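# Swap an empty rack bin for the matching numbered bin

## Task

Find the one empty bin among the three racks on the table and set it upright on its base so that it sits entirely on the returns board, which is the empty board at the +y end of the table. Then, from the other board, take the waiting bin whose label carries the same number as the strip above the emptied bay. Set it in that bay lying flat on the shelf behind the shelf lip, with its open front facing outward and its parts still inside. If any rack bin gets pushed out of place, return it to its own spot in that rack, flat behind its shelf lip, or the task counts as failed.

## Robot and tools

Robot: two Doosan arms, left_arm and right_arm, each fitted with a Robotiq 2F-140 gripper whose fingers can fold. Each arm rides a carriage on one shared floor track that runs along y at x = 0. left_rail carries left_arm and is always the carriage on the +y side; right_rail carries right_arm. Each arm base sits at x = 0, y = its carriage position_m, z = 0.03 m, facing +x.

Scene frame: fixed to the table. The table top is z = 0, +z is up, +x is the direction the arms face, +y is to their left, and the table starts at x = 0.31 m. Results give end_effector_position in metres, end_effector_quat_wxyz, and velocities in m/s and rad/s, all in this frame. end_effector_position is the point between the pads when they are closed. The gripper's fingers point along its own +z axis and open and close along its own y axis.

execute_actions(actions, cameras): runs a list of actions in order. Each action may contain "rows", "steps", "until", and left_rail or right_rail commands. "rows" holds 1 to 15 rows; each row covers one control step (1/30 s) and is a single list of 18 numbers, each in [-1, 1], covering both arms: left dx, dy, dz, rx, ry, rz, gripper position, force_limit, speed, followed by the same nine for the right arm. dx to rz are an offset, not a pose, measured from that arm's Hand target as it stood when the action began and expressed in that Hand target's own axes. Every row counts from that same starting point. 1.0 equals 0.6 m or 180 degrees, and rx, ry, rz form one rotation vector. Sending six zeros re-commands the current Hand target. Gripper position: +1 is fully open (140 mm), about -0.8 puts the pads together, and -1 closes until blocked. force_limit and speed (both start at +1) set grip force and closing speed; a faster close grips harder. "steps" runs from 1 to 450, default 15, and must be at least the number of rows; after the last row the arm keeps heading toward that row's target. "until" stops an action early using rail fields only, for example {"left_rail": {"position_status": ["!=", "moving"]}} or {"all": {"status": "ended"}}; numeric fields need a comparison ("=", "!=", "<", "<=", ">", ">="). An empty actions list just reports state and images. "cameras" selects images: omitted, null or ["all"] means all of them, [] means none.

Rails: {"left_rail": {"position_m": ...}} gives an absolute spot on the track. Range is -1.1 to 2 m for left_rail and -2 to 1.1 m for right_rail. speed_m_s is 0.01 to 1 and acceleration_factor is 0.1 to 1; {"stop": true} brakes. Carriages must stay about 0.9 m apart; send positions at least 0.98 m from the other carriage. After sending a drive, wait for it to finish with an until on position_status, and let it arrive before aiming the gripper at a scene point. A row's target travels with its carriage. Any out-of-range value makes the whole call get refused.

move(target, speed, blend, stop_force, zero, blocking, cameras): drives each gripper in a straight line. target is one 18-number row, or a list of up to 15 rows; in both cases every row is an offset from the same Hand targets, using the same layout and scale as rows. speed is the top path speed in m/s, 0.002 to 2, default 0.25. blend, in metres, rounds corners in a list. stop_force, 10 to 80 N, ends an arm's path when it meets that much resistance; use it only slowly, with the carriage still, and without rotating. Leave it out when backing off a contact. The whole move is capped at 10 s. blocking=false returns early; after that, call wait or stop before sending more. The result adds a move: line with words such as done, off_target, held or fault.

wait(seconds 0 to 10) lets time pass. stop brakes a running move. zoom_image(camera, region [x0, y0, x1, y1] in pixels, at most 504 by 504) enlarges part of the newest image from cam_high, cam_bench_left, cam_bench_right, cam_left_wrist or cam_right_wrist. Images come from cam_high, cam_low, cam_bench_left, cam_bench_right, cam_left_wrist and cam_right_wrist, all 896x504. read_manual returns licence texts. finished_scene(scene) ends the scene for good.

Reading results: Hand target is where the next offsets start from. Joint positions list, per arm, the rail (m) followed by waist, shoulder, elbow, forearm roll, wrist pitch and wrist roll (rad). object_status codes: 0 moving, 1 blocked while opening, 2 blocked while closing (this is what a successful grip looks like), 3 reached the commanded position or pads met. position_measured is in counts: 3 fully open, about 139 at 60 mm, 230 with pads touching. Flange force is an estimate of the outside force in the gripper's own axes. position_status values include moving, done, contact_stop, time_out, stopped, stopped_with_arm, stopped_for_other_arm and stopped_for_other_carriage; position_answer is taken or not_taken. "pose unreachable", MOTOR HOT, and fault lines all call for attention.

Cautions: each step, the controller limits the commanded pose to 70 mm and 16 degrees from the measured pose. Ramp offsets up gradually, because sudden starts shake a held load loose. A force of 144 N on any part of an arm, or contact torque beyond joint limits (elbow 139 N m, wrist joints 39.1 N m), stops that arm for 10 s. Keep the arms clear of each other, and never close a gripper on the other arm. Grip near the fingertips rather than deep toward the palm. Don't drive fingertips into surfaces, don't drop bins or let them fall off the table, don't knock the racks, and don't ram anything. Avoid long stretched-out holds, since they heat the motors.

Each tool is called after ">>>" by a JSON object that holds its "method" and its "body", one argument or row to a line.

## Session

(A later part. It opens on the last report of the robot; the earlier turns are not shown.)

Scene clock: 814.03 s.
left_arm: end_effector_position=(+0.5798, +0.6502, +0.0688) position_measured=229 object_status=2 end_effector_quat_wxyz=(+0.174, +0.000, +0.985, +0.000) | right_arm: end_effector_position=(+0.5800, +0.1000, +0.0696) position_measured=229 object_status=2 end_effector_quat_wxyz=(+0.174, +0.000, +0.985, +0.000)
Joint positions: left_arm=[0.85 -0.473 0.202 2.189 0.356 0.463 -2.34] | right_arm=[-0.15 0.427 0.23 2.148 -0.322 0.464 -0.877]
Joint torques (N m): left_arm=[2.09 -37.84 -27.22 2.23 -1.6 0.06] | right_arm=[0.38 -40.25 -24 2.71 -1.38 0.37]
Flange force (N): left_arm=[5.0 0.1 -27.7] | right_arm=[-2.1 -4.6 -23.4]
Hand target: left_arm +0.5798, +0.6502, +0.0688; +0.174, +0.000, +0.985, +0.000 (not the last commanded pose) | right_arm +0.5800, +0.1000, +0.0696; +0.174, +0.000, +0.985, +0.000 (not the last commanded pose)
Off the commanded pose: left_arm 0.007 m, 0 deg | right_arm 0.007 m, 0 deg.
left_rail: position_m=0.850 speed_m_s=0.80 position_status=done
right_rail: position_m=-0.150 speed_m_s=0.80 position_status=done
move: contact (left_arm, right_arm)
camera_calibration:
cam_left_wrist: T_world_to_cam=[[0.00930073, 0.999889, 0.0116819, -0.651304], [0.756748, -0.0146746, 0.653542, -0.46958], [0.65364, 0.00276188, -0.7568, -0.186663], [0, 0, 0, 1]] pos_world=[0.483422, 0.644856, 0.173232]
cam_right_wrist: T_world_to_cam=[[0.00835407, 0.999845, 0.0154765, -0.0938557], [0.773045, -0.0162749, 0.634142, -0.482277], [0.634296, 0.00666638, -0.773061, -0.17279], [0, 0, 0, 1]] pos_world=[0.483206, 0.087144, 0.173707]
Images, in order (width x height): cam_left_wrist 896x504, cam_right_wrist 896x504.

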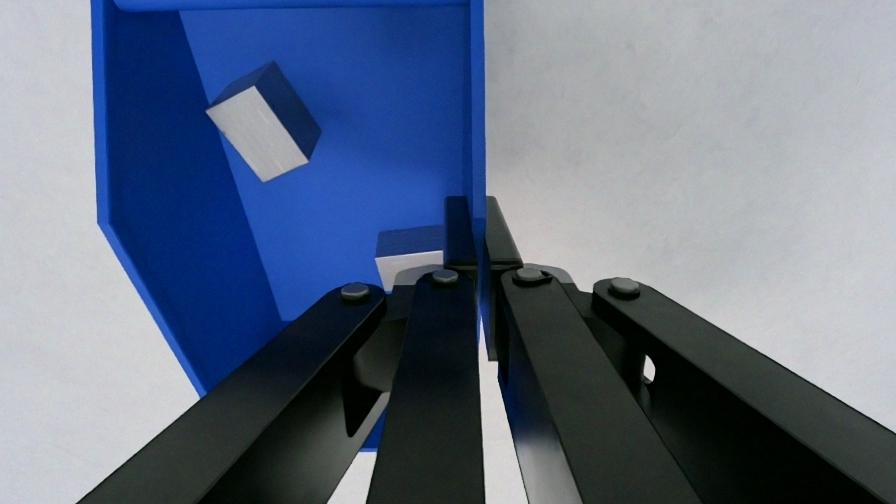

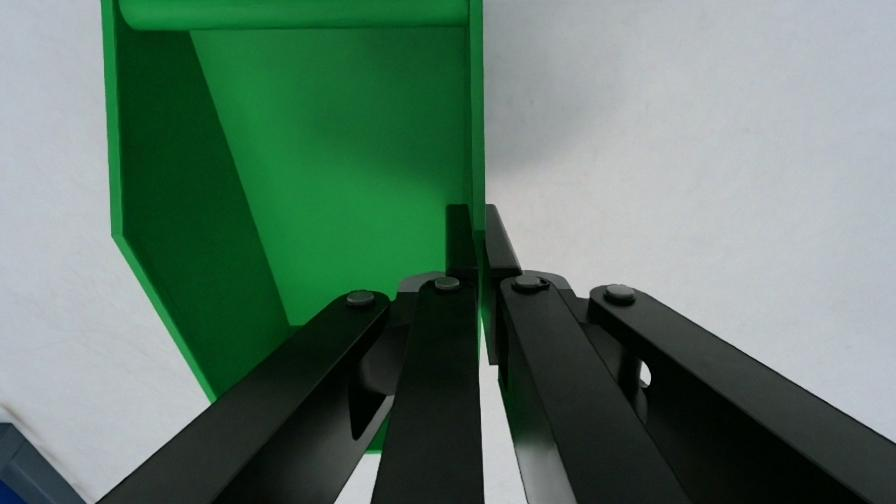

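>>> {"method": "execute_actions", "body": {
  "actions": [
    {"rows": [[0,0,0,0,0,0,-0.68,1,-1,0,0,0,0,0,0,-0.68,1,-1]], "steps": 25}
  ],
  "cameras": ["cam_left_wrist","cam_right_wrist"]
}}

Scene clock: 825.07 s.
left_arm: end_effector_position=(+0.5798, +0.6502, +0.0688) position_measured=214 object_status=3 end_effector_quat_wxyz=(+0.174, +0.000, +0.985, +0.000) | right_arm: end_effector_position=(+0.5799, +0.1000, +0.0696) position_measured=214 object_status=3 end_effector_quat_wxyz=(+0.174, +0.000, +0.985, +0.000)
Joint positions: left_arm=[0.85 -0.473 0.202 2.189 0.356 0.463 -2.34] | right_arm=[-0.15 0.427 0.23 2.148 -0.322 0.464 -0.877]
Joint torques (N m): left_arm=[1.81 -51 -31.67 2.43 -0.82 -0.02] | right_arm=[0.89 -51.26 -29.07 2.49 -0.75 0.29]
Flange force (N): left_arm=[4.1 -2.6 -2.4] | right_arm=[0.1 -3.5 -2.7]
Hand target: left_arm +0.5798, +0.6501, +0.0688; +0.174, +0.000, +0.985, +0.000 | right_arm +0.5800, +0.1000, +0.0696; +0.174, +0.000, +0.985, +0.000
Off the commanded pose: left_arm 0.000 m, 0 deg | right_arm 0.000 m, 0 deg.
left_rail: position_m=0.850 speed_m_s=0.80 position_status=done
right_rail: position_m=-0.150 speed_m_s=0.80 position_status=done
camera_calibration:
cam_left_wrist: T_world_to_cam=[[0.00923844, 0.999888, 0.0117575, -0.651286], [0.756841, -0.0146764, 0.653434, -0.46953], [0.653533, 0.00286182, -0.756892, -0.186594], [0, 0, 0, 1]] pos_world=[0.483321, 0.644856, 0.173233]
cam_right_wrist: T_world_to_cam=[[0.00835607, 0.999845, 0.0154752, -0.0938564], [0.773134, -0.0162747, 0.634033, -0.482301], [0.634187, 0.0066664, -0.773151, -0.172722], [0, 0, 0, 1]] pos_world=[0.483206, 0.087144, 0.173707]
Images, in order (width x height): cam_left_wrist 896x504, cam_right_wrist 896x504.

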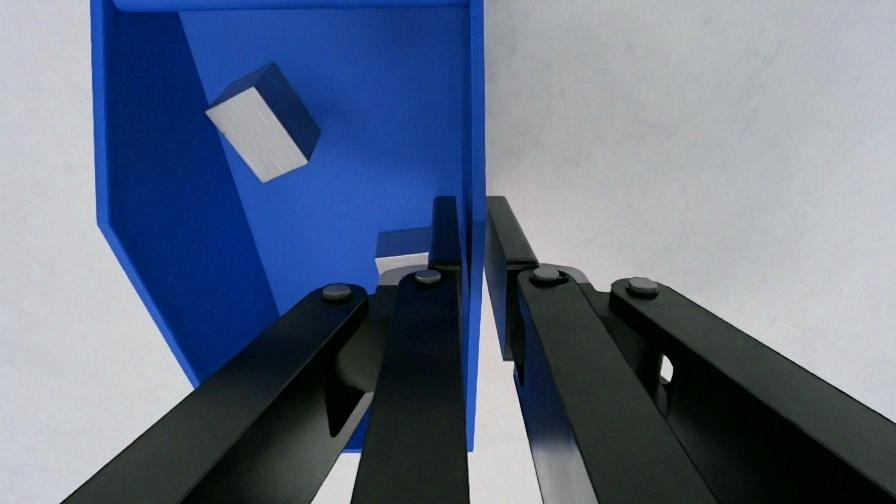

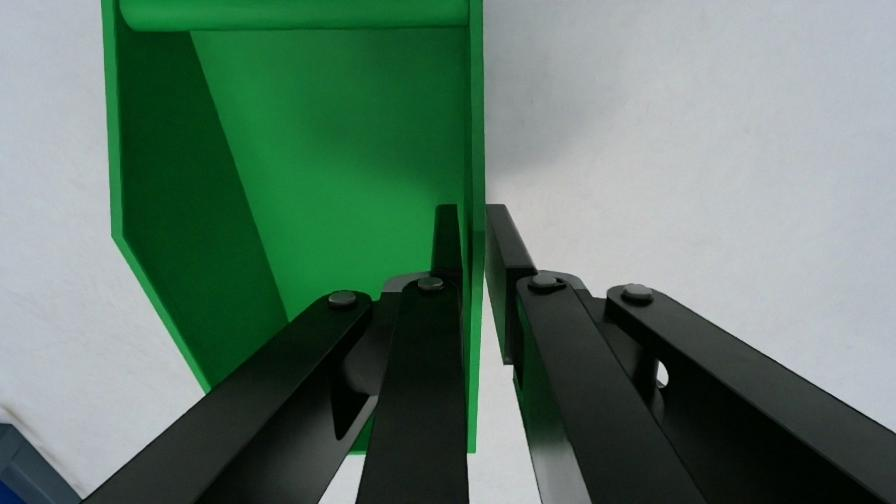

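>>> {"method": "move", "body": {
  "target": [
    [-0.0855,0,-0.23493,0,0,0,-0.68,1,-1,-0.0855,0,-0.23493,0,0,0,-0.68,1,-1]
  ],
  "speed": 0.12,
  "cameras": ["cam_left_wrist","cam_right_wrist"]
}}

>>> {"method": "execute_actions", "body": {
  "actions": [
    {"right_rail": {"position_m": -0.75, "speed_m_s": 0.9, "acceleration_factor": 0.7}, "steps": 150, "until": {"right_rail": {"position_status": ["!=", "moving"]}}},
    {"left_rail": {"position_m": 0.30, "speed_m_s": 0.9, "acceleration_factor": 0.7}, "steps": 150, "until": {"left_rail": {"position_status": ["!=", "moving"]}}}
  ],
  "cameras": ["cam_left_wrist","cam_right_wrist"]
}}

Scene clock: 843.20 s.
left_arm: end_effector_position=(+0.5798, +0.6502, +0.2188) position_measured=214 object_status=3 end_effector_quat_wxyz=(+0.174, +0.000, +0.985, +0.000) | right_arm: end_effector_position=(+0.5800, +0.1000, +0.2196) position_measured=214 object_status=3 end_effector_quat_wxyz=(+0.174, +0.000, +0.985, +0.000)
Joint positions: left_arm=[0.85 -0.473 0.027 2.05 0.227 0.764 -2.183] | right_arm=[-0.15 0.427 0.061 2.012 -0.207 0.759 -1.016]
Joint torques (N m): left_arm=[1.97 -40.73 -39.6 3.32 -1.03 0.05] | right_arm=[1.21 -42.39 -37.78 3.37 -0.82 0.49]
Flange force (N): left_arm=[4.9 -3.2 -1.8] | right_arm=[0.7 -4.6 -1.5]
Hand target: left_arm +0.5798, +0.6502, +0.2188; +0.174, +0.000, +0.985, +0.000 | right_arm +0.5800, +0.1000, +0.2196; +0.174, +0.000, +0.985, +0.000
Off the commanded pose: left_arm 0.000 m, 0 deg | right_arm 0.000 m, 0 deg.
left_rail: position_m=0.850 speed_m_s=0.80 position_status=done
right_rail: position_m=-0.150 speed_m_s=0.80 position_status=done
move: done
camera_calibration:
cam_left_wrist: T_world_to_cam=[[0.00930073, 0.999889, 0.0116819, -0.653054], [0.756748, -0.0146746, 0.653542, -0.56747], [0.65364, 0.00276188, -0.7568, -0.073153], [0, 0, 0, 1]] pos_world=[0.483322, 0.644856, 0.323132]
cam_right_wrist: T_world_to_cam=[[0.00835577, 0.999845, 0.0154768, -0.096178], [0.773086, -0.016276, 0.634093, -0.577402], [0.634247, 0.00666653, -0.773102, -0.0567942], [0, 0, 0, 1]] pos_world=[0.483206, 0.087144, 0.323707]
Images, in order (width x height): cam_left_wrist 896x504, cam_right_wrist 896x504.

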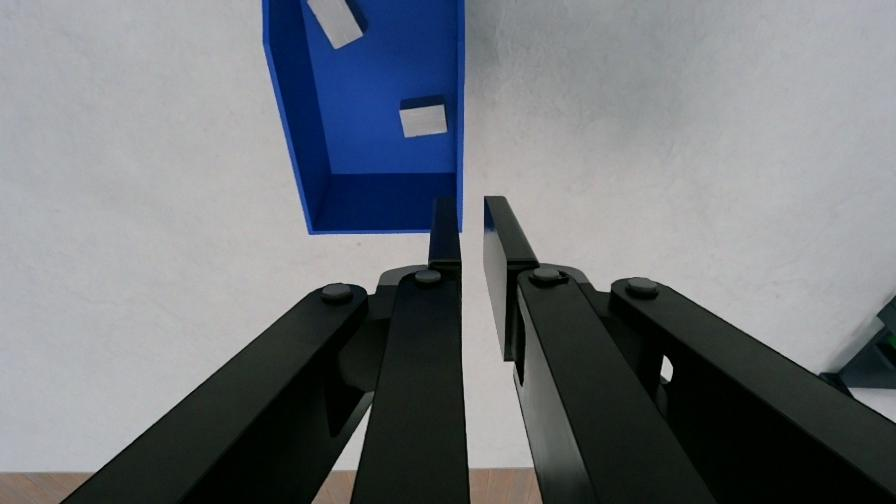

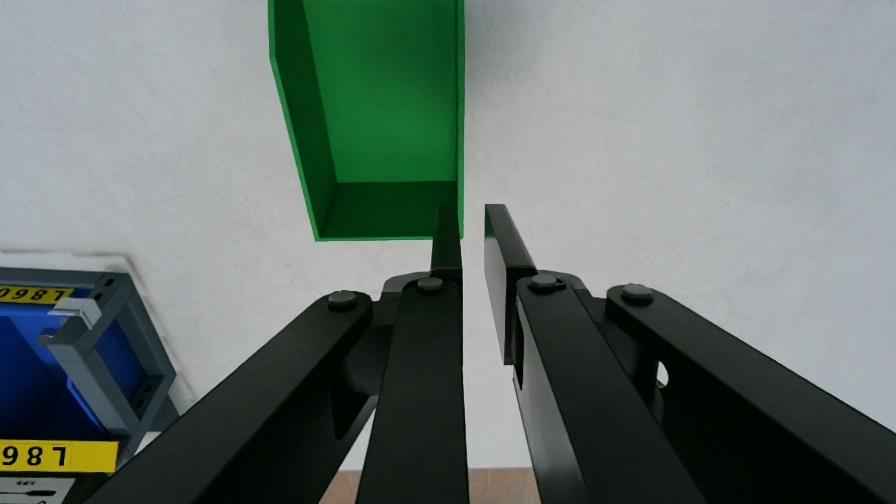

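Scene clock: 846.80 s.
left_arm: end_effector_position=(+0.5798, +0.1003, +0.2189) position_measured=214 object_status=3 end_effector_quat_wxyz=(+0.174, +0.000, +0.985, +0.000) | right_arm: end_effector_position=(+0.5800, -0.5000, +0.2196) position_measured=214 object_status=3 end_effector_quat_wxyz=(+0.174, +0.000, +0.985, +0.000)
Joint positions: left_arm=[0.3 -0.473 0.027 2.05 0.227 0.764 -2.183] | right_arm=[-0.75 0.427 0.061 2.012 -0.207 0.759 -1.016]
Joint torques (N m): left_arm=[2.33 -41.43 -39.29 3.32 -0.91 0.01] | right_arm=[1.18 -42.67 -37.7 3.38 -0.9 0.34]
Flange force (N): left_arm=[3.5 -3.9 -1.0] | right_arm=[0.7 -3.7 -1.4]
Flange force at the end of the 1st action (N): left_arm=[3.9 -3.2 -1.3] | right_arm=[-0.8 -3.0 0.1]
Hand target: left_arm +0.5798, +0.1002, +0.2188; +0.174, +0.000, +0.985, +0.000 | right_arm +0.5800, -0.5000, +0.2196; +0.174, +0.000, +0.985, +0.000
Tool commands: left_gripper/position=-0.68 left_gripper/force_limit=+1.0 left_gripper/speed=-1.0 right_gripper/position=-0.68 right_gripper/force_limit=+1.0 right_gripper/speed=-1.0
Off the commanded pose: left_arm 0.000 m, 0 deg | right_arm 0.000 m, 0 deg.
left_rail: position_m=0.300 speed_m_s=0.90 position_status=done
right_rail: position_m=-0.750 speed_m_s=0.90 position_status=done
camera_calibration:
cam_left_wrist: T_world_to_cam=[[0.00915984, 0.99989, 0.011694, -0.103252], [0.75675, -0.0145758, 0.653542, -0.575614], [0.65364, 0.00286306, -0.7568, -0.0715682], [0, 0, 0, 1]] pos_world=[0.483321, 0.0950557, 0.323232]
cam_right_wrist: T_world_to_cam=[[0.00835479, 0.999845, 0.0154771, 0.50373], [0.773045, -0.0162758, 0.634142, -0.587164], [0.634296, 0.00666638, -0.773061, -0.0528314], [0, 0, 0, 1]] pos_world=[0.483206, -0.512856, 0.323707]
Images, in order (width x height): cam_left_wrist 896x504, cam_right_wrist 896x504.

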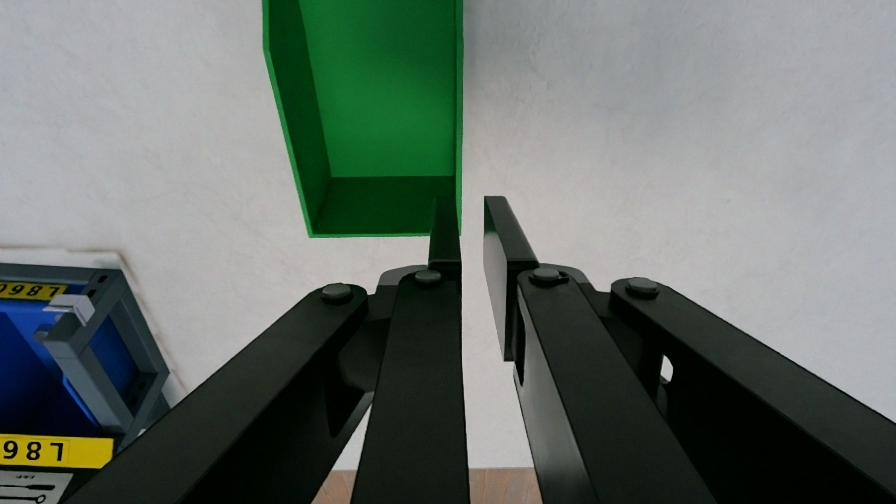

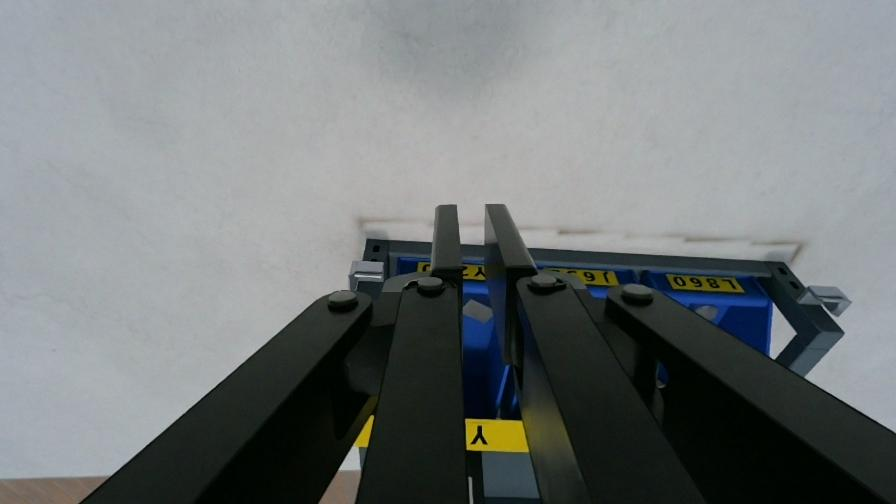

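>>> {"method": "zoom_image", "body": {
  "camera": "cam_left_wrist",
  "region": [240, 0, 560, 280]
}}

Scaled by 1.575 from the camera's 896x504 image, which has a finer 1280x720 frame.

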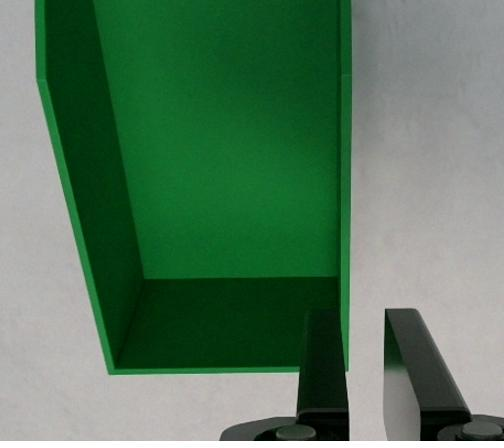

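>>> {"method": "move", "body": {
  "target": [
    [0.04977,-0.00167,0.16598,0,0,0,-0.68,1,-1,0,0,0,0,0,0,-0.68,1,-1]
  ],
  "speed": 0.1,
  "cameras": ["cam_left_wrist"]
}}

>>> {"method": "zoom_image", "body": {
  "camera": "cam_left_wrist",
  "region": [340, 120, 600, 380]
}}

Scene clock: 902.27 s.
left_arm: end_effector_position=(+0.5858, +0.0992, +0.1151) position_measured=214 object_status=3 end_effector_quat_wxyz=(+0.174, +0.000, +0.985, +0.000) | right_arm: end_effector_position=(+0.5800, -0.5000, +0.2196) position_measured=214 object_status=3 end_effector_quat_wxyz=(+0.174, +0.000, +0.985, +0.000)
Joint positions: left_arm=[0.3 -0.469 0.148 2.142 0.296 0.557 -2.268] | right_arm=[-0.75 0.427 0.061 2.012 -0.207 0.759 -1.016]
Joint torques (N m): left_arm=[1.64 -48.78 -35.13 2.72 -0.69 0.05] | right_arm=[1.22 -42.64 -37.8 3.35 -0.83 0.33]
Flange force (N): left_arm=[5.1 -2.3 -0.9] | right_arm=[0.9 -3.9 -1.2]
Hand target: left_arm +0.5858, +0.0991, +0.1150; +0.174, +0.000, +0.985, +0.000 | right_arm +0.5800, -0.5000, +0.2196; +0.174, +0.000, +0.985, +0.000
Off the commanded pose: left_arm 0.000 m, 0 deg | right_arm 0.000 m, 0 deg.
left_rail: position_m=0.300 speed_m_s=0.90 position_status=done
right_rail: position_m=-0.750 speed_m_s=0.90 position_status=done
move: done
camera_calibration:
cam_left_wrist: T_world_to_cam=[[0.00915984, 0.99989, 0.011694, -0.100996], [0.75675, -0.0145758, 0.653542, -0.512474], [0.65364, 0.00286306, -0.7568, -0.154032], [0, 0, 0, 1]] pos_world=[0.489421, 0.0939557, 0.219532]
Images, in order (width x height): cam_left_wrist 896x504.

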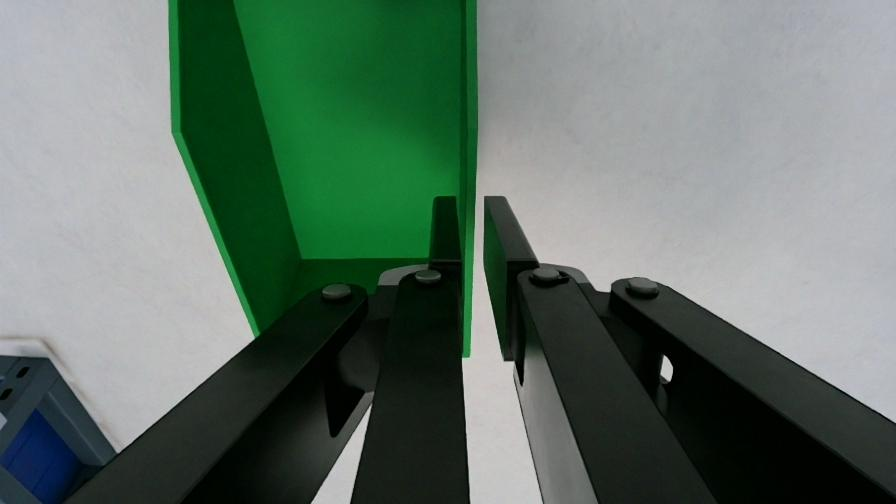

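Scaled by 1.938 from the camera's 896x504 image, which has a finer 1280x720 frame.

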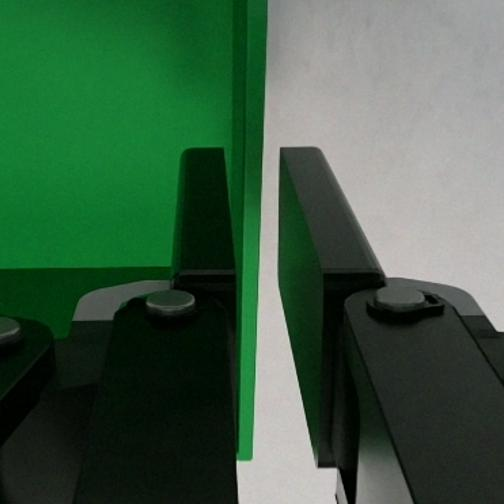

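>>> {"method": "move", "body": {
  "target": [
    [0.0,0.0025,0.0,0,0,0,-0.68,1,-1,0,0,0,0,0,0,-0.68,1,-1],
    [0.02565,0.0025,0.07048,0,0,0,-0.68,1,-1,0,0,0,0,0,0,-0.68,1,-1]
  ],
  "speed": 0.04,
  "stop_force": 15,
  "cameras": ["cam_left_wrist"]
}}

>>> {"method": "zoom_image", "body": {
  "camera": "cam_left_wrist",
  "region": [340, 120, 600, 380]
}}

Scene clock: 948.93 s.
left_arm: end_effector_position=(+0.5858, +0.1006, +0.0700) position_measured=214 object_status=3 end_effector_quat_wxyz=(+0.174, +0.000, +0.985, +0.000) | right_arm: end_effector_position=(+0.5800, -0.5000, +0.2196) position_measured=214 object_status=3 end_effector_quat_wxyz=(+0.174, +0.000, +0.985, +0.000)
Joint positions: left_arm=[0.3 -0.467 0.207 2.178 0.349 0.466 -2.327] | right_arm=[-0.75 0.427 0.061 2.012 -0.207 0.759 -1.016]
Joint torques (N m): left_arm=[2.06 -52.1 -31.77 2.34 -0.82 -0.01] | right_arm=[1.3 -42.23 -37.83 3.35 -0.88 0.38]
Flange force (N): left_arm=[4.3 -3.7 -1.6] | right_arm=[1.4 -4.4 -1.8]
Hand target: left_arm +0.5858, +0.1006, +0.0700; +0.174, +0.000, +0.985, +0.000 | right_arm +0.5800, -0.5000, +0.2196; +0.174, +0.000, +0.985, +0.000
Off the commanded pose: left_arm 0.000 m, 0 deg | right_arm 0.000 m, 0 deg.
left_rail: position_m=0.300 speed_m_s=0.90 position_status=done
right_rail: position_m=-0.750 speed_m_s=0.90 position_status=done
move: done
camera_calibration:
cam_left_wrist: T_world_to_cam=[[0.00930073, 0.999889, 0.0116819, -0.101935], [0.756748, -0.0146746, 0.653542, -0.482969], [0.65364, 0.00276188, -0.7568, -0.188159], [0, 0, 0, 1]] pos_world=[0.489422, 0.0953559, 0.174432]
Images, in order (width x height): cam_left_wrist 896x504.

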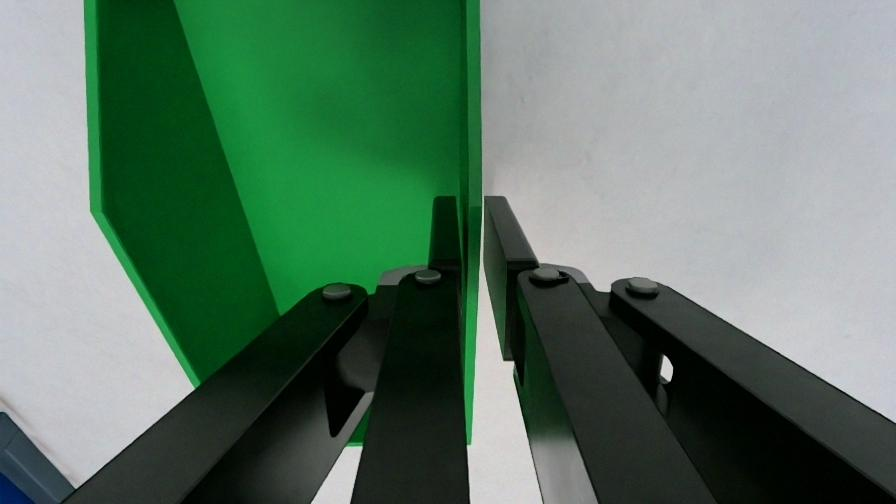

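Scaled by 1.938 from the camera's 896x504 image, which has a finer 1280x720 frame.

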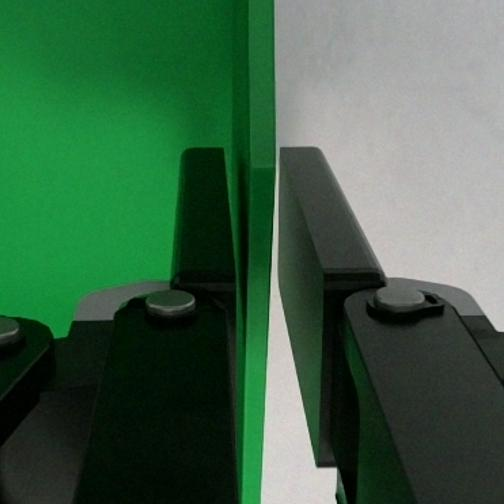

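>>> {"method": "execute_actions", "body": {
  "actions": [
    {"rows": [[0,-0.00117,0,0,0,0,-0.68,1,-1,0,0,0,0,0,0,-0.68,1,-1]], "steps": 10},
    {"rows": [[0,0,0,0,0,0,-1,0.6,-1,0,0,0,0,0,0,-0.68,1,-1]], "steps": 50},
    {"rows": [[0,0,0,0,0,0,-0.97,1,-1,0,0,0,0,0,0,-0.68,1,-1]], "steps": 25}
  ],
  "cameras": ["cam_left_wrist"]
}}

Scene clock: 963.83 s.
left_arm: end_effector_position=(+0.5858, +0.0999, +0.0700) position_measured=229 object_status=2 end_effector_quat_wxyz=(+0.174, +0.000, +0.985, +0.000) | right_arm: end_effector_position=(+0.5800, -0.5000, +0.2196) position_measured=214 object_status=3 end_effector_quat_wxyz=(+0.174, +0.000, +0.985, +0.000)
Joint positions: left_arm=[0.3 -0.468 0.208 2.178 0.35 0.466 -2.328] | right_arm=[-0.75 0.427 0.061 2.012 -0.207 0.759 -1.016]
Joint torques (N m): left_arm=[2.67 -45.98 -29.73 2.42 -1.13 -0.01] | right_arm=[1.18 -42.36 -37.91 3.31 -0.89 0.35]
Flange force (N): left_arm=[4.8 -2.5 -13.6] | right_arm=[1.0 -4.1 -1.9]
Flange force at the end of the 1st action (N): left_arm=[6.0 -2.9 -1.5] | right_arm=[0.1 -4.0 -1.3]
Flange force at the end of the 2nd action (N): left_arm=[4.4 -2.0 -12.2] | right_arm=[1.0 -4.2 -2.0]
Hand target: left_arm +0.5858, +0.0999, +0.0700; +0.174, +0.000, +0.985, +0.000 | right_arm +0.5800, -0.5000, +0.2196; +0.174, +0.000, +0.985, +0.000
Off the commanded pose: left_arm 0.000 m, 0 deg | right_arm 0.000 m, 0 deg.
left_rail: position_m=0.300 speed_m_s=0.90 position_status=done
right_rail: position_m=-0.750 speed_m_s=0.90 position_status=done
camera_calibration:
cam_left_wrist: T_world_to_cam=[[0.00930073, 0.999889, 0.0116819, -0.101235], [0.756748, -0.0146746, 0.653542, -0.482979], [0.65364, 0.00276188, -0.7568, -0.188157], [0, 0, 0, 1]] pos_world=[0.489422, 0.0946559, 0.174432]
Images, in order (width x height): cam_left_wrist 896x504.

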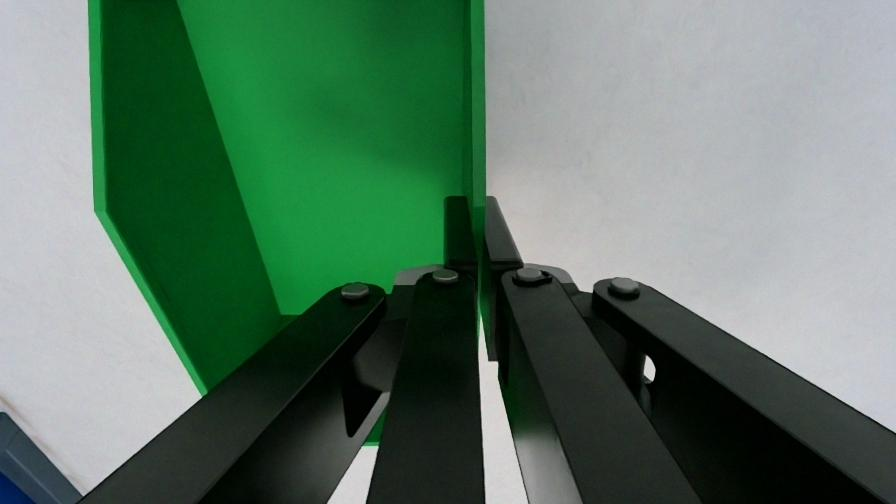

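>>> {"method": "move", "body": {
  "target": [
    [-0.00285,0,-0.00783,0,0,0,-0.97,1,-1,0,0,0,0,0,0,-0.68,1,-1],
    [-0.1539,0,-0.42287,0,0,0,-0.97,1,-1,0,0,0,0,0,0,-0.68,1,-1]
  ],
  "speed": [0.02, 0.16],
  "blend": [0.001, 0],
  "cameras": []
}}

>>> {"method": "execute_actions", "body": {
  "actions": [
    {"left_rail": {"position_m": 1.98, "speed_m_s": 0.8, "acceleration_factor": 0.4}, "steps": 300, "until": {"left_rail": {"position_status": ["!=", "moving"]}}},
    {"right_rail": {"position_m": 0.40, "speed_m_s": 0.9, "acceleration_factor": 0.7}, "steps": 200, "until": {"right_rail": {"position_status": ["!=", "moving"]}}}
  ],
  "cameras": ["cam_left_wrist","cam_right_wrist"]
}}

>>> {"method": "zoom_image", "body": {
  "camera": "cam_right_wrist",
  "region": [240, 0, 560, 280]
}}

Scene clock: 997.47 s.
left_arm: end_effector_position=(+0.5857, +0.1000, +0.3400) position_measured=229 object_status=2 end_effector_quat_wxyz=(+0.174, +0.000, +0.985, +0.000) | right_arm: end_effector_position=(+0.5800, -0.5000, +0.2196) position_measured=214 object_status=3 end_effector_quat_wxyz=(+0.174, +0.000, +0.985, +0.000)
Joint positions: left_arm=[0.3 -0.468 -0.044 1.885 0.185 0.994 -2.115] | right_arm=[-0.75 0.427 0.061 2.012 -0.207 0.759 -1.016]
Joint torques (N m): left_arm=[2.13 -38.03 -43.79 3.79 -1.37 0.04] | right_arm=[1.27 -42.64 -37.67 3.41 -0.92 0.34]
Flange force (N): left_arm=[4.4 -3.5 0.0] | right_arm=[0.5 -3.9 -1.3]
Hand target: left_arm +0.5857, +0.1000, +0.3400; +0.174, +0.000, +0.985, +0.000 | right_arm +0.5800, -0.5000, +0.2196; +0.174, +0.000, +0.985, +0.000
Off the commanded pose: left_arm 0.000 m, 0 deg | right_arm 0.000 m, 0 deg.
left_rail: position_m=0.300 speed_m_s=0.90 position_status=done
right_rail: position_m=-0.750 speed_m_s=0.90 position_status=done
move: done
No camera images: "cameras" was empty.

Scene clock: 1003.87 s.
left_arm: end_effector_position=(+0.5857, +1.7800, +0.3400) position_measured=229 object_status=2 end_effector_quat_wxyz=(+0.174, +0.000, +0.985, +0.000) | right_arm: end_effector_position=(+0.5799, +0.6499, +0.2196) position_measured=214 object_status=3 end_effector_quat_wxyz=(+0.174, +0.000, +0.985, +0.000)
Joint positions: left_arm=[1.98 -0.468 -0.044 1.885 0.185 0.994 -2.115] | right_arm=[0.4 0.427 0.061 2.012 -0.207 0.759 -1.016]
Joint torques (N m): left_arm=[1.76 -38.01 -44.04 3.79 -1.16 -0.03] | right_arm=[1.07 -42.3 -37.57 3.34 -0.84 0.38]
Flange force (N): left_arm=[4.5 -2.7 0.6] | right_arm=[1.0 -3.7 -1.9]
Flange force at the end of the 1st action (N): left_arm=[5.4 -7.8 0.1] | right_arm=[1.8 -3.4 -2.0]
Hand target: left_arm +0.5857, +1.7800, +0.3400; +0.174, +0.000, +0.985, +0.000 | right_arm +0.5800, +0.6499, +0.2196; +0.174, +0.000, +0.985, +0.000
Tool commands: left_gripper/position=-0.97 left_gripper/force_limit=+1.0 left_gripper/speed=-1.0 right_gripper/position=-0.68 right_gripper/force_limit=+1.0 right_gripper/speed=-1.0
Off the commanded pose: left_arm 0.000 m, 0 deg | right_arm 0.000 m, 0 deg.
left_rail: position_m=1.980 speed_m_s=0.80 position_status=done
right_rail: position_m=0.400 speed_m_s=0.90 position_status=done
camera_calibration:
cam_left_wrist: T_world_to_cam=[[0.00930073, 0.999889, 0.0116819, -1.7843], [0.756748, -0.0146746, 0.653542, -0.634705], [0.65364, 0.00276188, -0.7568, 0.0116044], [0, 0, 0, 1]] pos_world=[0.489322, 1.77476, 0.444432]
cam_right_wrist: T_world_to_cam=[[0.00835479, 0.999845, 0.0154771, -0.645994], [0.773045, -0.0162758, 0.634142, -0.568512], [0.634296, 0.00666638, -0.773061, -0.0604198], [0, 0, 0, 1]] pos_world=[0.483206, 0.637044, 0.323807]
Images, in order (width x height): cam_left_wrist 896x504, cam_right_wrist 896x504.

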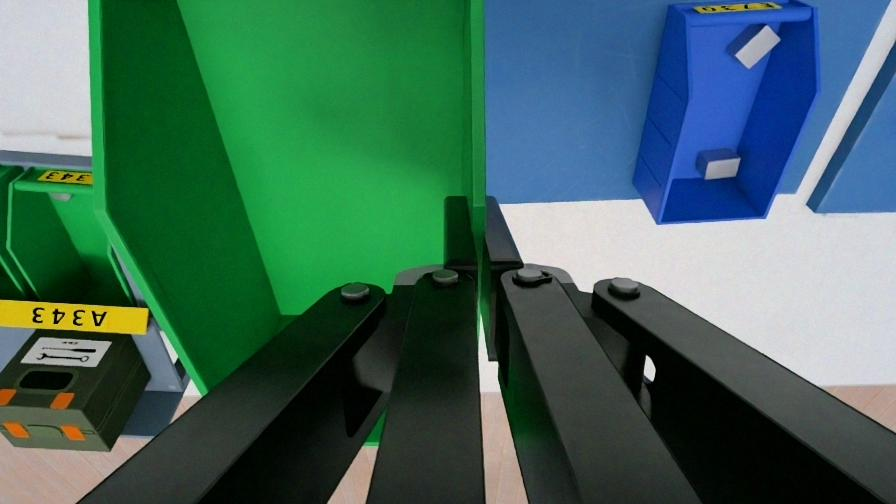

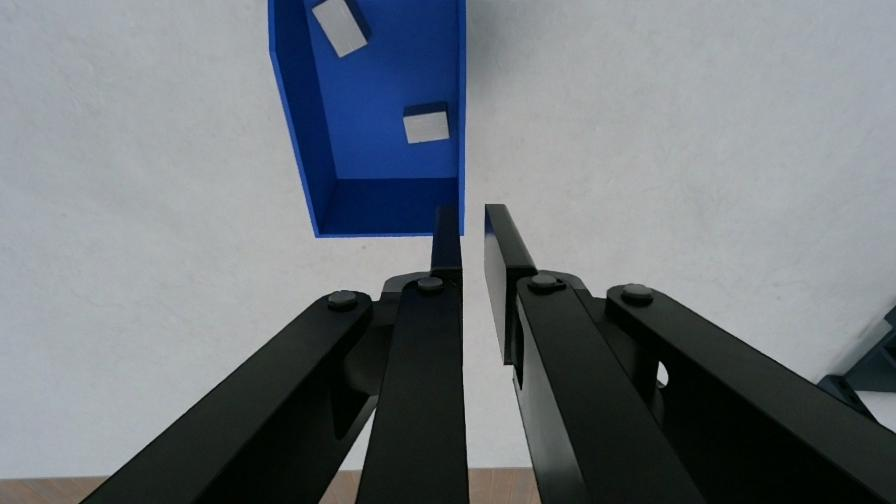

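Scaled by 1.575 from the camera's 896x504 image, which has a finer 1280x720 frame.

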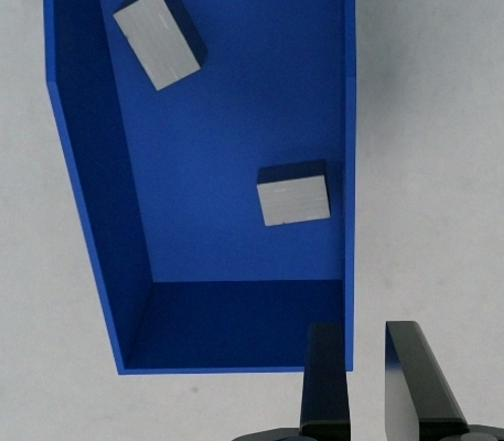

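>>> {"method": "move", "body": {
  "target": [
    [-0.1007,0.95,0.03665,0,0,0,-0.97,1,-1,0.05962,0.00083,0.16382,0,0,0,-0.68,1,-1]
  ],
  "speed": 0.22,
  "cameras": ["cam_left_wrist","cam_right_wrist","cam_bench_left"]
}}

>>> {"method": "zoom_image", "body": {
  "camera": "cam_right_wrist",
  "region": [340, 120, 600, 380]
}}

Scene clock: 1057.07 s.
left_arm: end_effector_position=(+0.6505, +2.3499, +0.3400) position_measured=229 object_status=2 end_effector_quat_wxyz=(+0.174, +0.000, +0.985, +0.000) | right_arm: end_effector_position=(+0.5800, +0.6505, +0.1150) position_measured=214 object_status=3 end_effector_quat_wxyz=(+0.174, +0.000, +0.985, +0.000)
Joint positions: left_arm=[1.98 0.551 0.178 1.646 -0.211 1.026 -0.936] | right_arm=[0.4 0.428 0.171 2.114 -0.273 0.554 -0.932]
Joint torques (N m): left_arm=[2.77 -60.23 -43.07 2.83 -0.92 -0.13] | right_arm=[1.15 -48.21 -32.07 2.78 -0.82 0.43]
Flange force (N): left_arm=[0.1 -5.5 0.9] | right_arm=[-0.1 -4.0 -2.7]
Hand target: left_arm +0.6505, +2.3499, +0.3400; +0.174, +0.000, +0.985, +0.000 | right_arm +0.5800, +0.6505, +0.1150; +0.174, +0.000, +0.985, +0.000
Off the commanded pose: left_arm 0.000 m, 0 deg | right_arm 0.000 m, 0 deg.
left_rail: position_m=1.980 speed_m_s=0.80 position_status=done
right_rail: position_m=0.400 speed_m_s=0.90 position_status=done
move: done
camera_calibration:
cam_left_wrist: T_world_to_cam=[[0.00923628, 0.999888, 0.0117584, -2.35464], [0.756749, -0.0146758, 0.653541, -0.675302], [0.65364, 0.00286187, -0.7568, -0.032494], [0, 0, 0, 1]] pos_world=[0.554022, 2.34456, 0.444433]
cam_right_wrist: T_world_to_cam=[[0.00835479, 0.999845, 0.0154771, -0.644975], [0.773045, -0.0162758, 0.634142, -0.502171], [0.634296, 0.00666638, -0.773061, -0.141286], [0, 0, 0, 1]] pos_world=[0.483206, 0.637644, 0.219207]
Images, in order (width x height): cam_bench_left 896x504, cam_left_wrist 896x504, cam_right_wrist 896x504.

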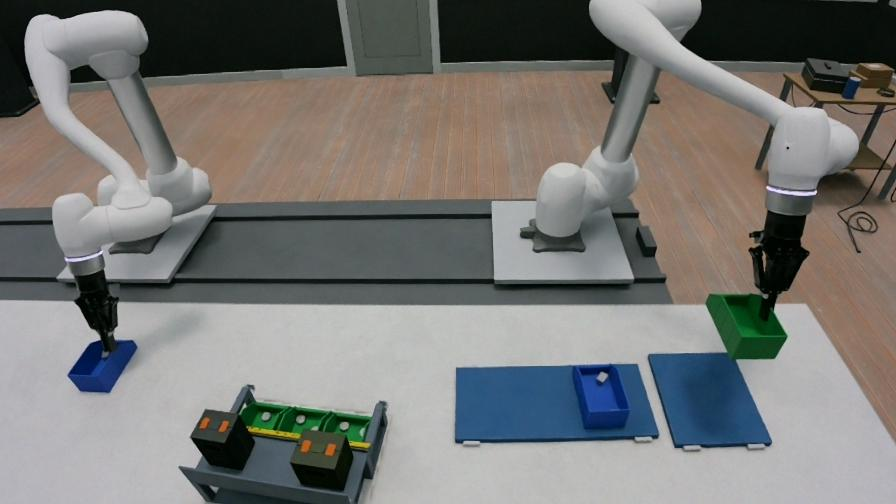

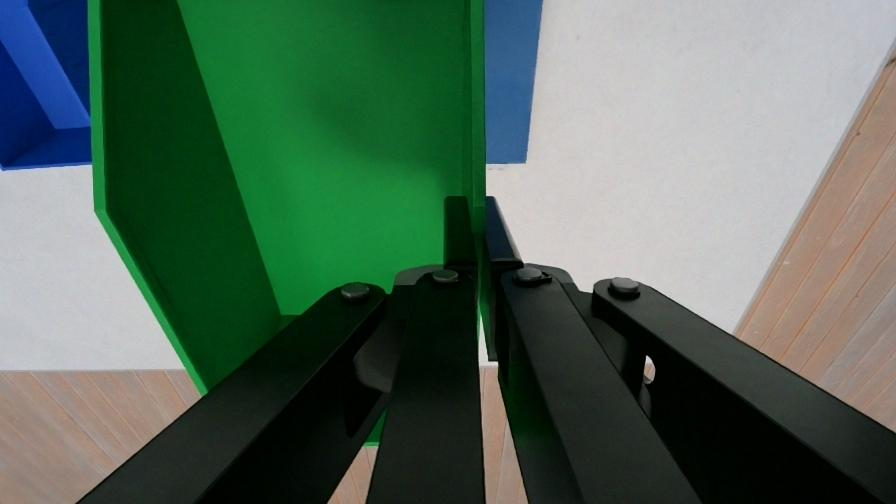

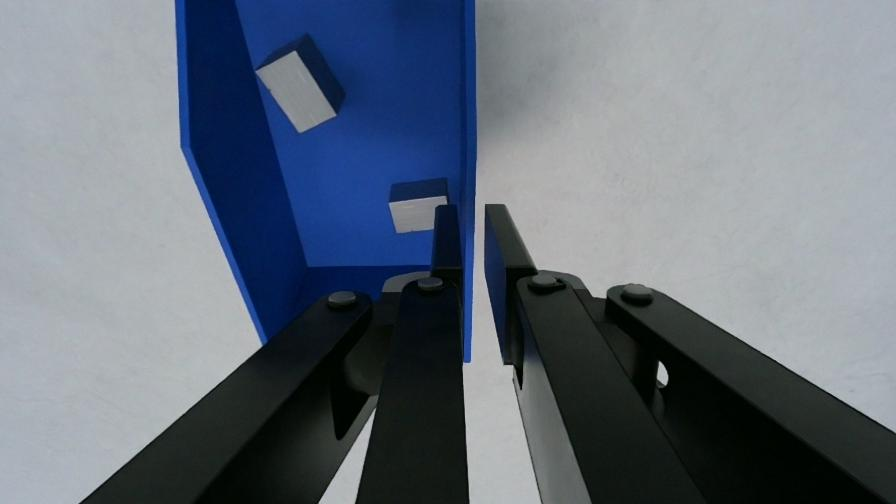

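Scaled by 1.938 from the camera's 896x504 image, which has a finer 1280x720 frame.

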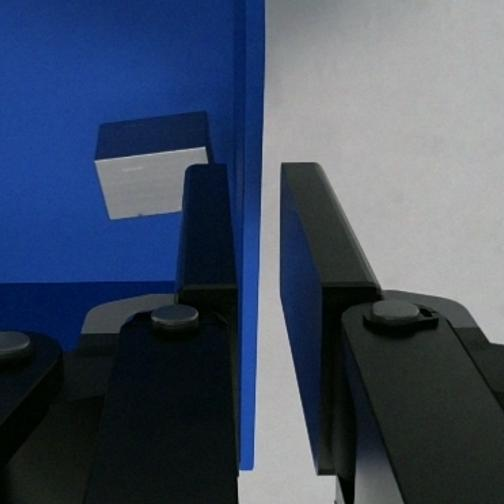

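>>> {"method": "move", "body": {
  "target": [
    [0.13395,0,0.36805,0,0,0,-0.97,1,-1,0.02565,0.0005,0.07048,0,0,0,-0.68,1,-1]
  ],
  "speed": 0.14,
  "cameras": ["cam_right_wrist", "cam_left_wrist"]
}}

>>> {"method": "zoom_image", "body": {
  "camera": "cam_right_wrist",
  "region": [340, 120, 600, 380]
}}

Scene clock: 1132.73 s.
left_arm: end_effector_position=(+0.6506, +2.3499, +0.1051) position_measured=229 object_status=2 end_effector_quat_wxyz=(+0.174, +0.000, +0.985, +0.000) | right_arm: end_effector_position=(+0.5800, +0.6508, +0.0700) position_measured=214 object_status=3 end_effector_quat_wxyz=(+0.174, +0.000, +0.985, +0.000)
Joint positions: left_arm=[1.98 0.551 0.351 1.89 -0.312 0.623 -0.79] | right_arm=[0.4 0.428 0.23 2.147 -0.322 0.465 -0.876]
Joint torques (N m): left_arm=[1.84 -69.83 -34.47 2.03 -0.77 -0.28] | right_arm=[0.78 -51.46 -29.17 2.48 -0.82 0.38]
Flange force (N): left_arm=[-0.1 -3.5 0.2] | right_arm=[-0.6 -2.9 -3.2]
Hand target: left_arm +0.6505, +2.3499, +0.1050; +0.174, +0.000, +0.985, +0.000 | right_arm +0.5800, +0.6508, +0.0700; +0.174, +0.000, +0.985, +0.000
Off the commanded pose: left_arm 0.000 m, 0 deg | right_arm 0.000 m, 0 deg.
left_rail: position_m=1.980 speed_m_s=0.80 position_status=done
right_rail: position_m=0.400 speed_m_s=0.90 position_status=done
move: done
camera_calibration:
cam_left_wrist: T_world_to_cam=[[0.00930073, 0.999889, 0.0116819, -2.35189], [0.756748, -0.0146746, 0.653542, -0.521798], [0.65364, 0.00276188, -0.7568, -0.210173], [0, 0, 0, 1]] pos_world=[0.554122, 2.34456, 0.209432]
cam_right_wrist: T_world_to_cam=[[0.00835479, 0.999845, 0.0154771, -0.644579], [0.773045, -0.0162758, 0.634142, -0.473629], [0.634296, 0.00666638, -0.773061, -0.176076], [0, 0, 0, 1]] pos_world=[0.483206, 0.637944, 0.174207]
Images, in order (width x height): cam_left_wrist 896x504, cam_right_wrist 896x504.

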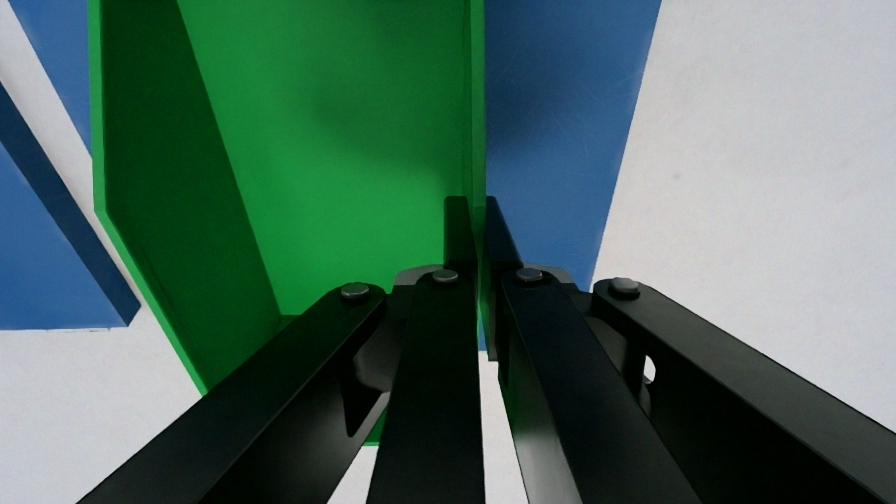

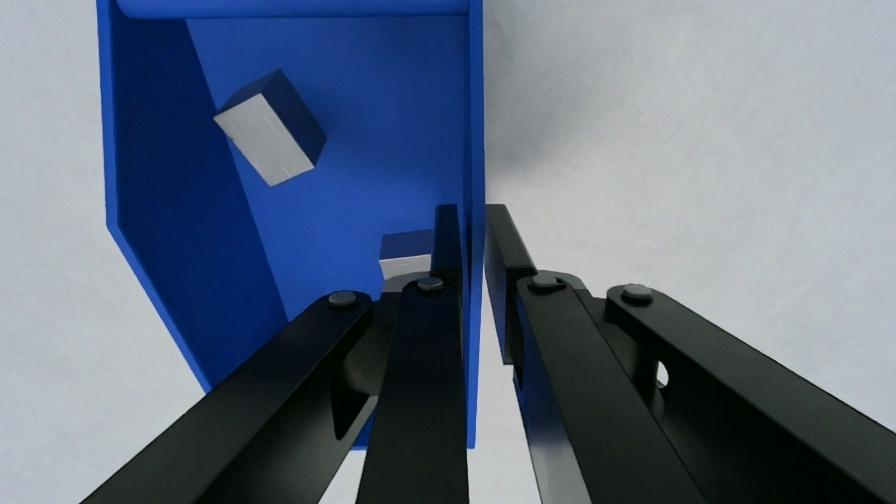

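Scaled by 1.938 from the camera's 896x504 image, which has a finer 1280x720 frame.

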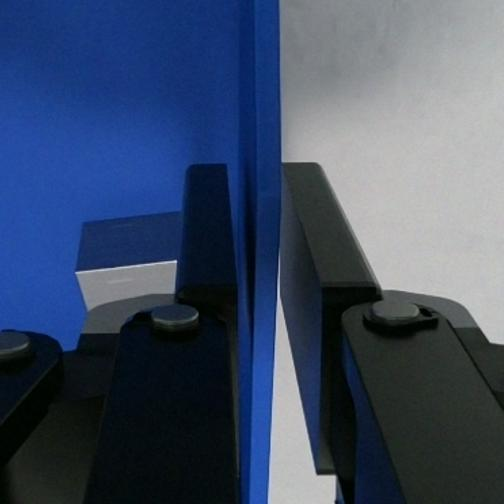

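>>> {"method": "execute_actions", "body": {
  "actions": [
    {"rows": [[0,0,0,0,0,0,-0.97,1,-1,0,0,0,0,0,0,-1,0.6,-1]], "steps": 50},
    {"rows": [[0,0,0,0,0,0,-0.97,1,-1,0,0,0,0,0,0,-0.97,1,-1]], "steps": 25}
  ],
  "cameras": ["cam_right_wrist"]
}}

>>> {"method": "move", "body": {
  "target": [
    [0.01539,0,0.04229,0,0,0,-0.97,1,-1,0,0,0,0,0,0,-0.97,1,-1]
  ],
  "speed": 0.005,
  "stop_force": 10,
  "cameras": ["cam_left_wrist"]
}}

Scene clock: 1159.37 s.
left_arm: end_effector_position=(+0.6505, +2.3499, +0.1050) position_measured=229 object_status=2 end_effector_quat_wxyz=(+0.174, +0.000, +0.985, +0.000) | right_arm: end_effector_position=(+0.5800, +0.6508, +0.0700) position_measured=229 object_status=2 end_effector_quat_wxyz=(+0.174, +0.000, +0.985, +0.000)
Joint positions: left_arm=[1.98 0.551 0.351 1.891 -0.313 0.623 -0.79] | right_arm=[0.4 0.428 0.23 2.147 -0.322 0.465 -0.876]
Joint torques (N m): left_arm=[1.96 -69.34 -34.8 2.07 -0.97 0.01] | right_arm=[0.41 -46.11 -28.24 2.58 -1.46 0.34]
Flange force (N): left_arm=[0.5 -4.4 -0.6] | right_arm=[1.2 -4.6 -13.3]
Flange force at the end of the 1st action (N): left_arm=[0.4 -4.8 -0.7] | right_arm=[0.3 -5.0 -11.7]
Hand target: left_arm +0.6505, +2.3499, +0.1050; +0.174, +0.000, +0.985, +0.000 | right_arm +0.5800, +0.6508, +0.0700; +0.174, +0.000, +0.985, +0.000
Off the commanded pose: left_arm 0.000 m, 0 deg | right_arm 0.000 m, 0 deg.
left_rail: position_m=1.980 speed_m_s=0.80 position_status=done
right_rail: position_m=0.400 speed_m_s=0.90 position_status=done
camera_calibration:
cam_right_wrist: T_world_to_cam=[[0.00835479, 0.999845, 0.0154771, -0.644577], [0.773045, -0.0162758, 0.634142, -0.473566], [0.634296, 0.00666638, -0.773061, -0.176153], [0, 0, 0, 1]] pos_world=[0.483206, 0.637944, 0.174107]
Images, in order (width x height): cam_right_wrist 896x504.

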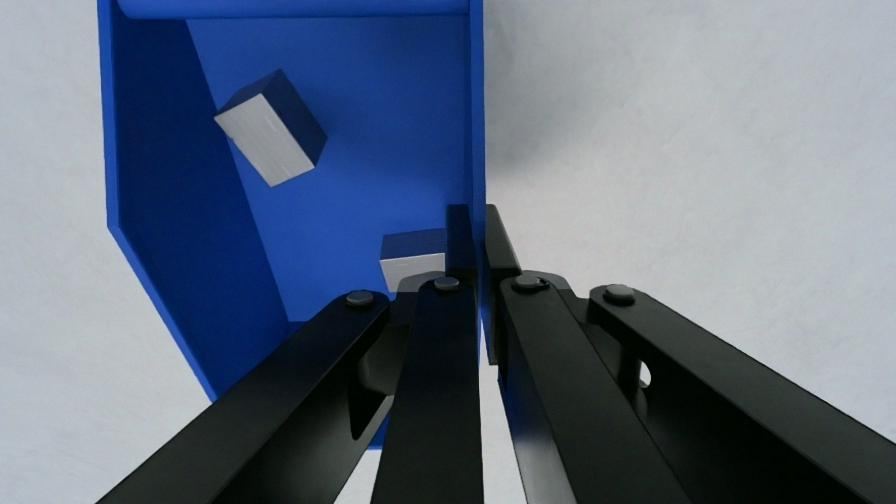

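Scene clock: 1163.43 s.
left_arm: end_effector_position=(+0.6506, +2.3499, +0.0879) position_measured=229 object_status=2 end_effector_quat_wxyz=(+0.174, +0.000, +0.985, +0.000) | right_arm: end_effector_position=(+0.5800, +0.6508, +0.0700) position_measured=229 object_status=2 end_effector_quat_wxyz=(+0.174, +0.000, +0.985, +0.000)
Joint positions: left_arm=[1.98 0.551 0.369 1.902 -0.326 0.594 -0.773] | right_arm=[0.4 0.428 0.23 2.147 -0.322 0.465 -0.876]
Joint torques (N m): left_arm=[1.37 -58.44 -29.19 2.2 -2.06 0.06] | right_arm=[1.27 -46.21 -28.15 2.53 -1.41 0.27]
Flange force (N): left_arm=[-1.1 -6.6 -19.5] | right_arm=[0.9 -5.7 -12.7]
Hand target: left_arm +0.6506, +2.3499, +0.0879; +0.174, +0.000, +0.985, +0.000 (not the last commanded pose) | right_arm +0.5800, +0.6508, +0.0700; +0.174, +0.000, +0.985, +0.000
Off the commanded pose: left_arm 0.010 m, 0 deg | right_arm 0.000 m, 0 deg.
left_rail: position_m=1.980 speed_m_s=0.80 position_status=done
right_rail: position_m=0.400 speed_m_s=0.90 position_status=done
move: contact (left_arm)
camera_calibration:
cam_left_wrist: T_world_to_cam=[[0.00923472, 0.999888, 0.0117598, -2.35177], [0.756657, -0.0146759, 0.653647, -0.510522], [0.653747, 0.00286192, -0.756708, -0.223502], [0, 0, 0, 1]] pos_world=[0.554122, 2.34466, 0.192232]
Images, in order (width x height): cam_left_wrist 896x504.

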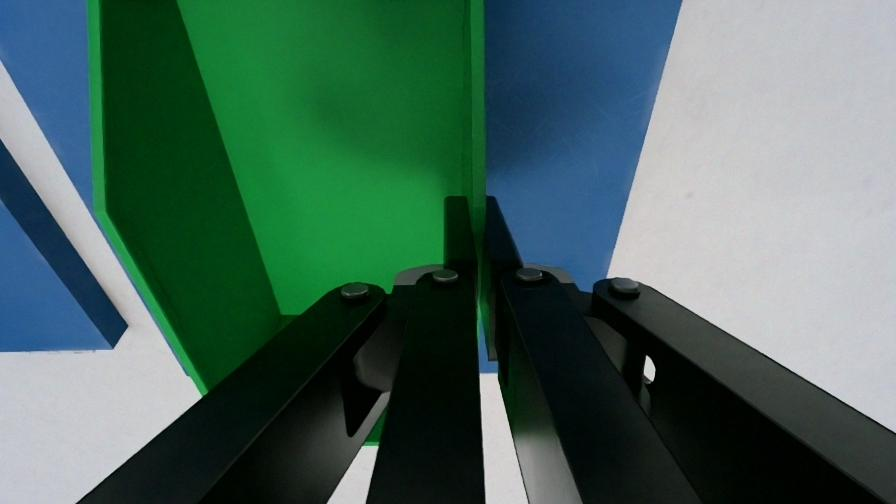

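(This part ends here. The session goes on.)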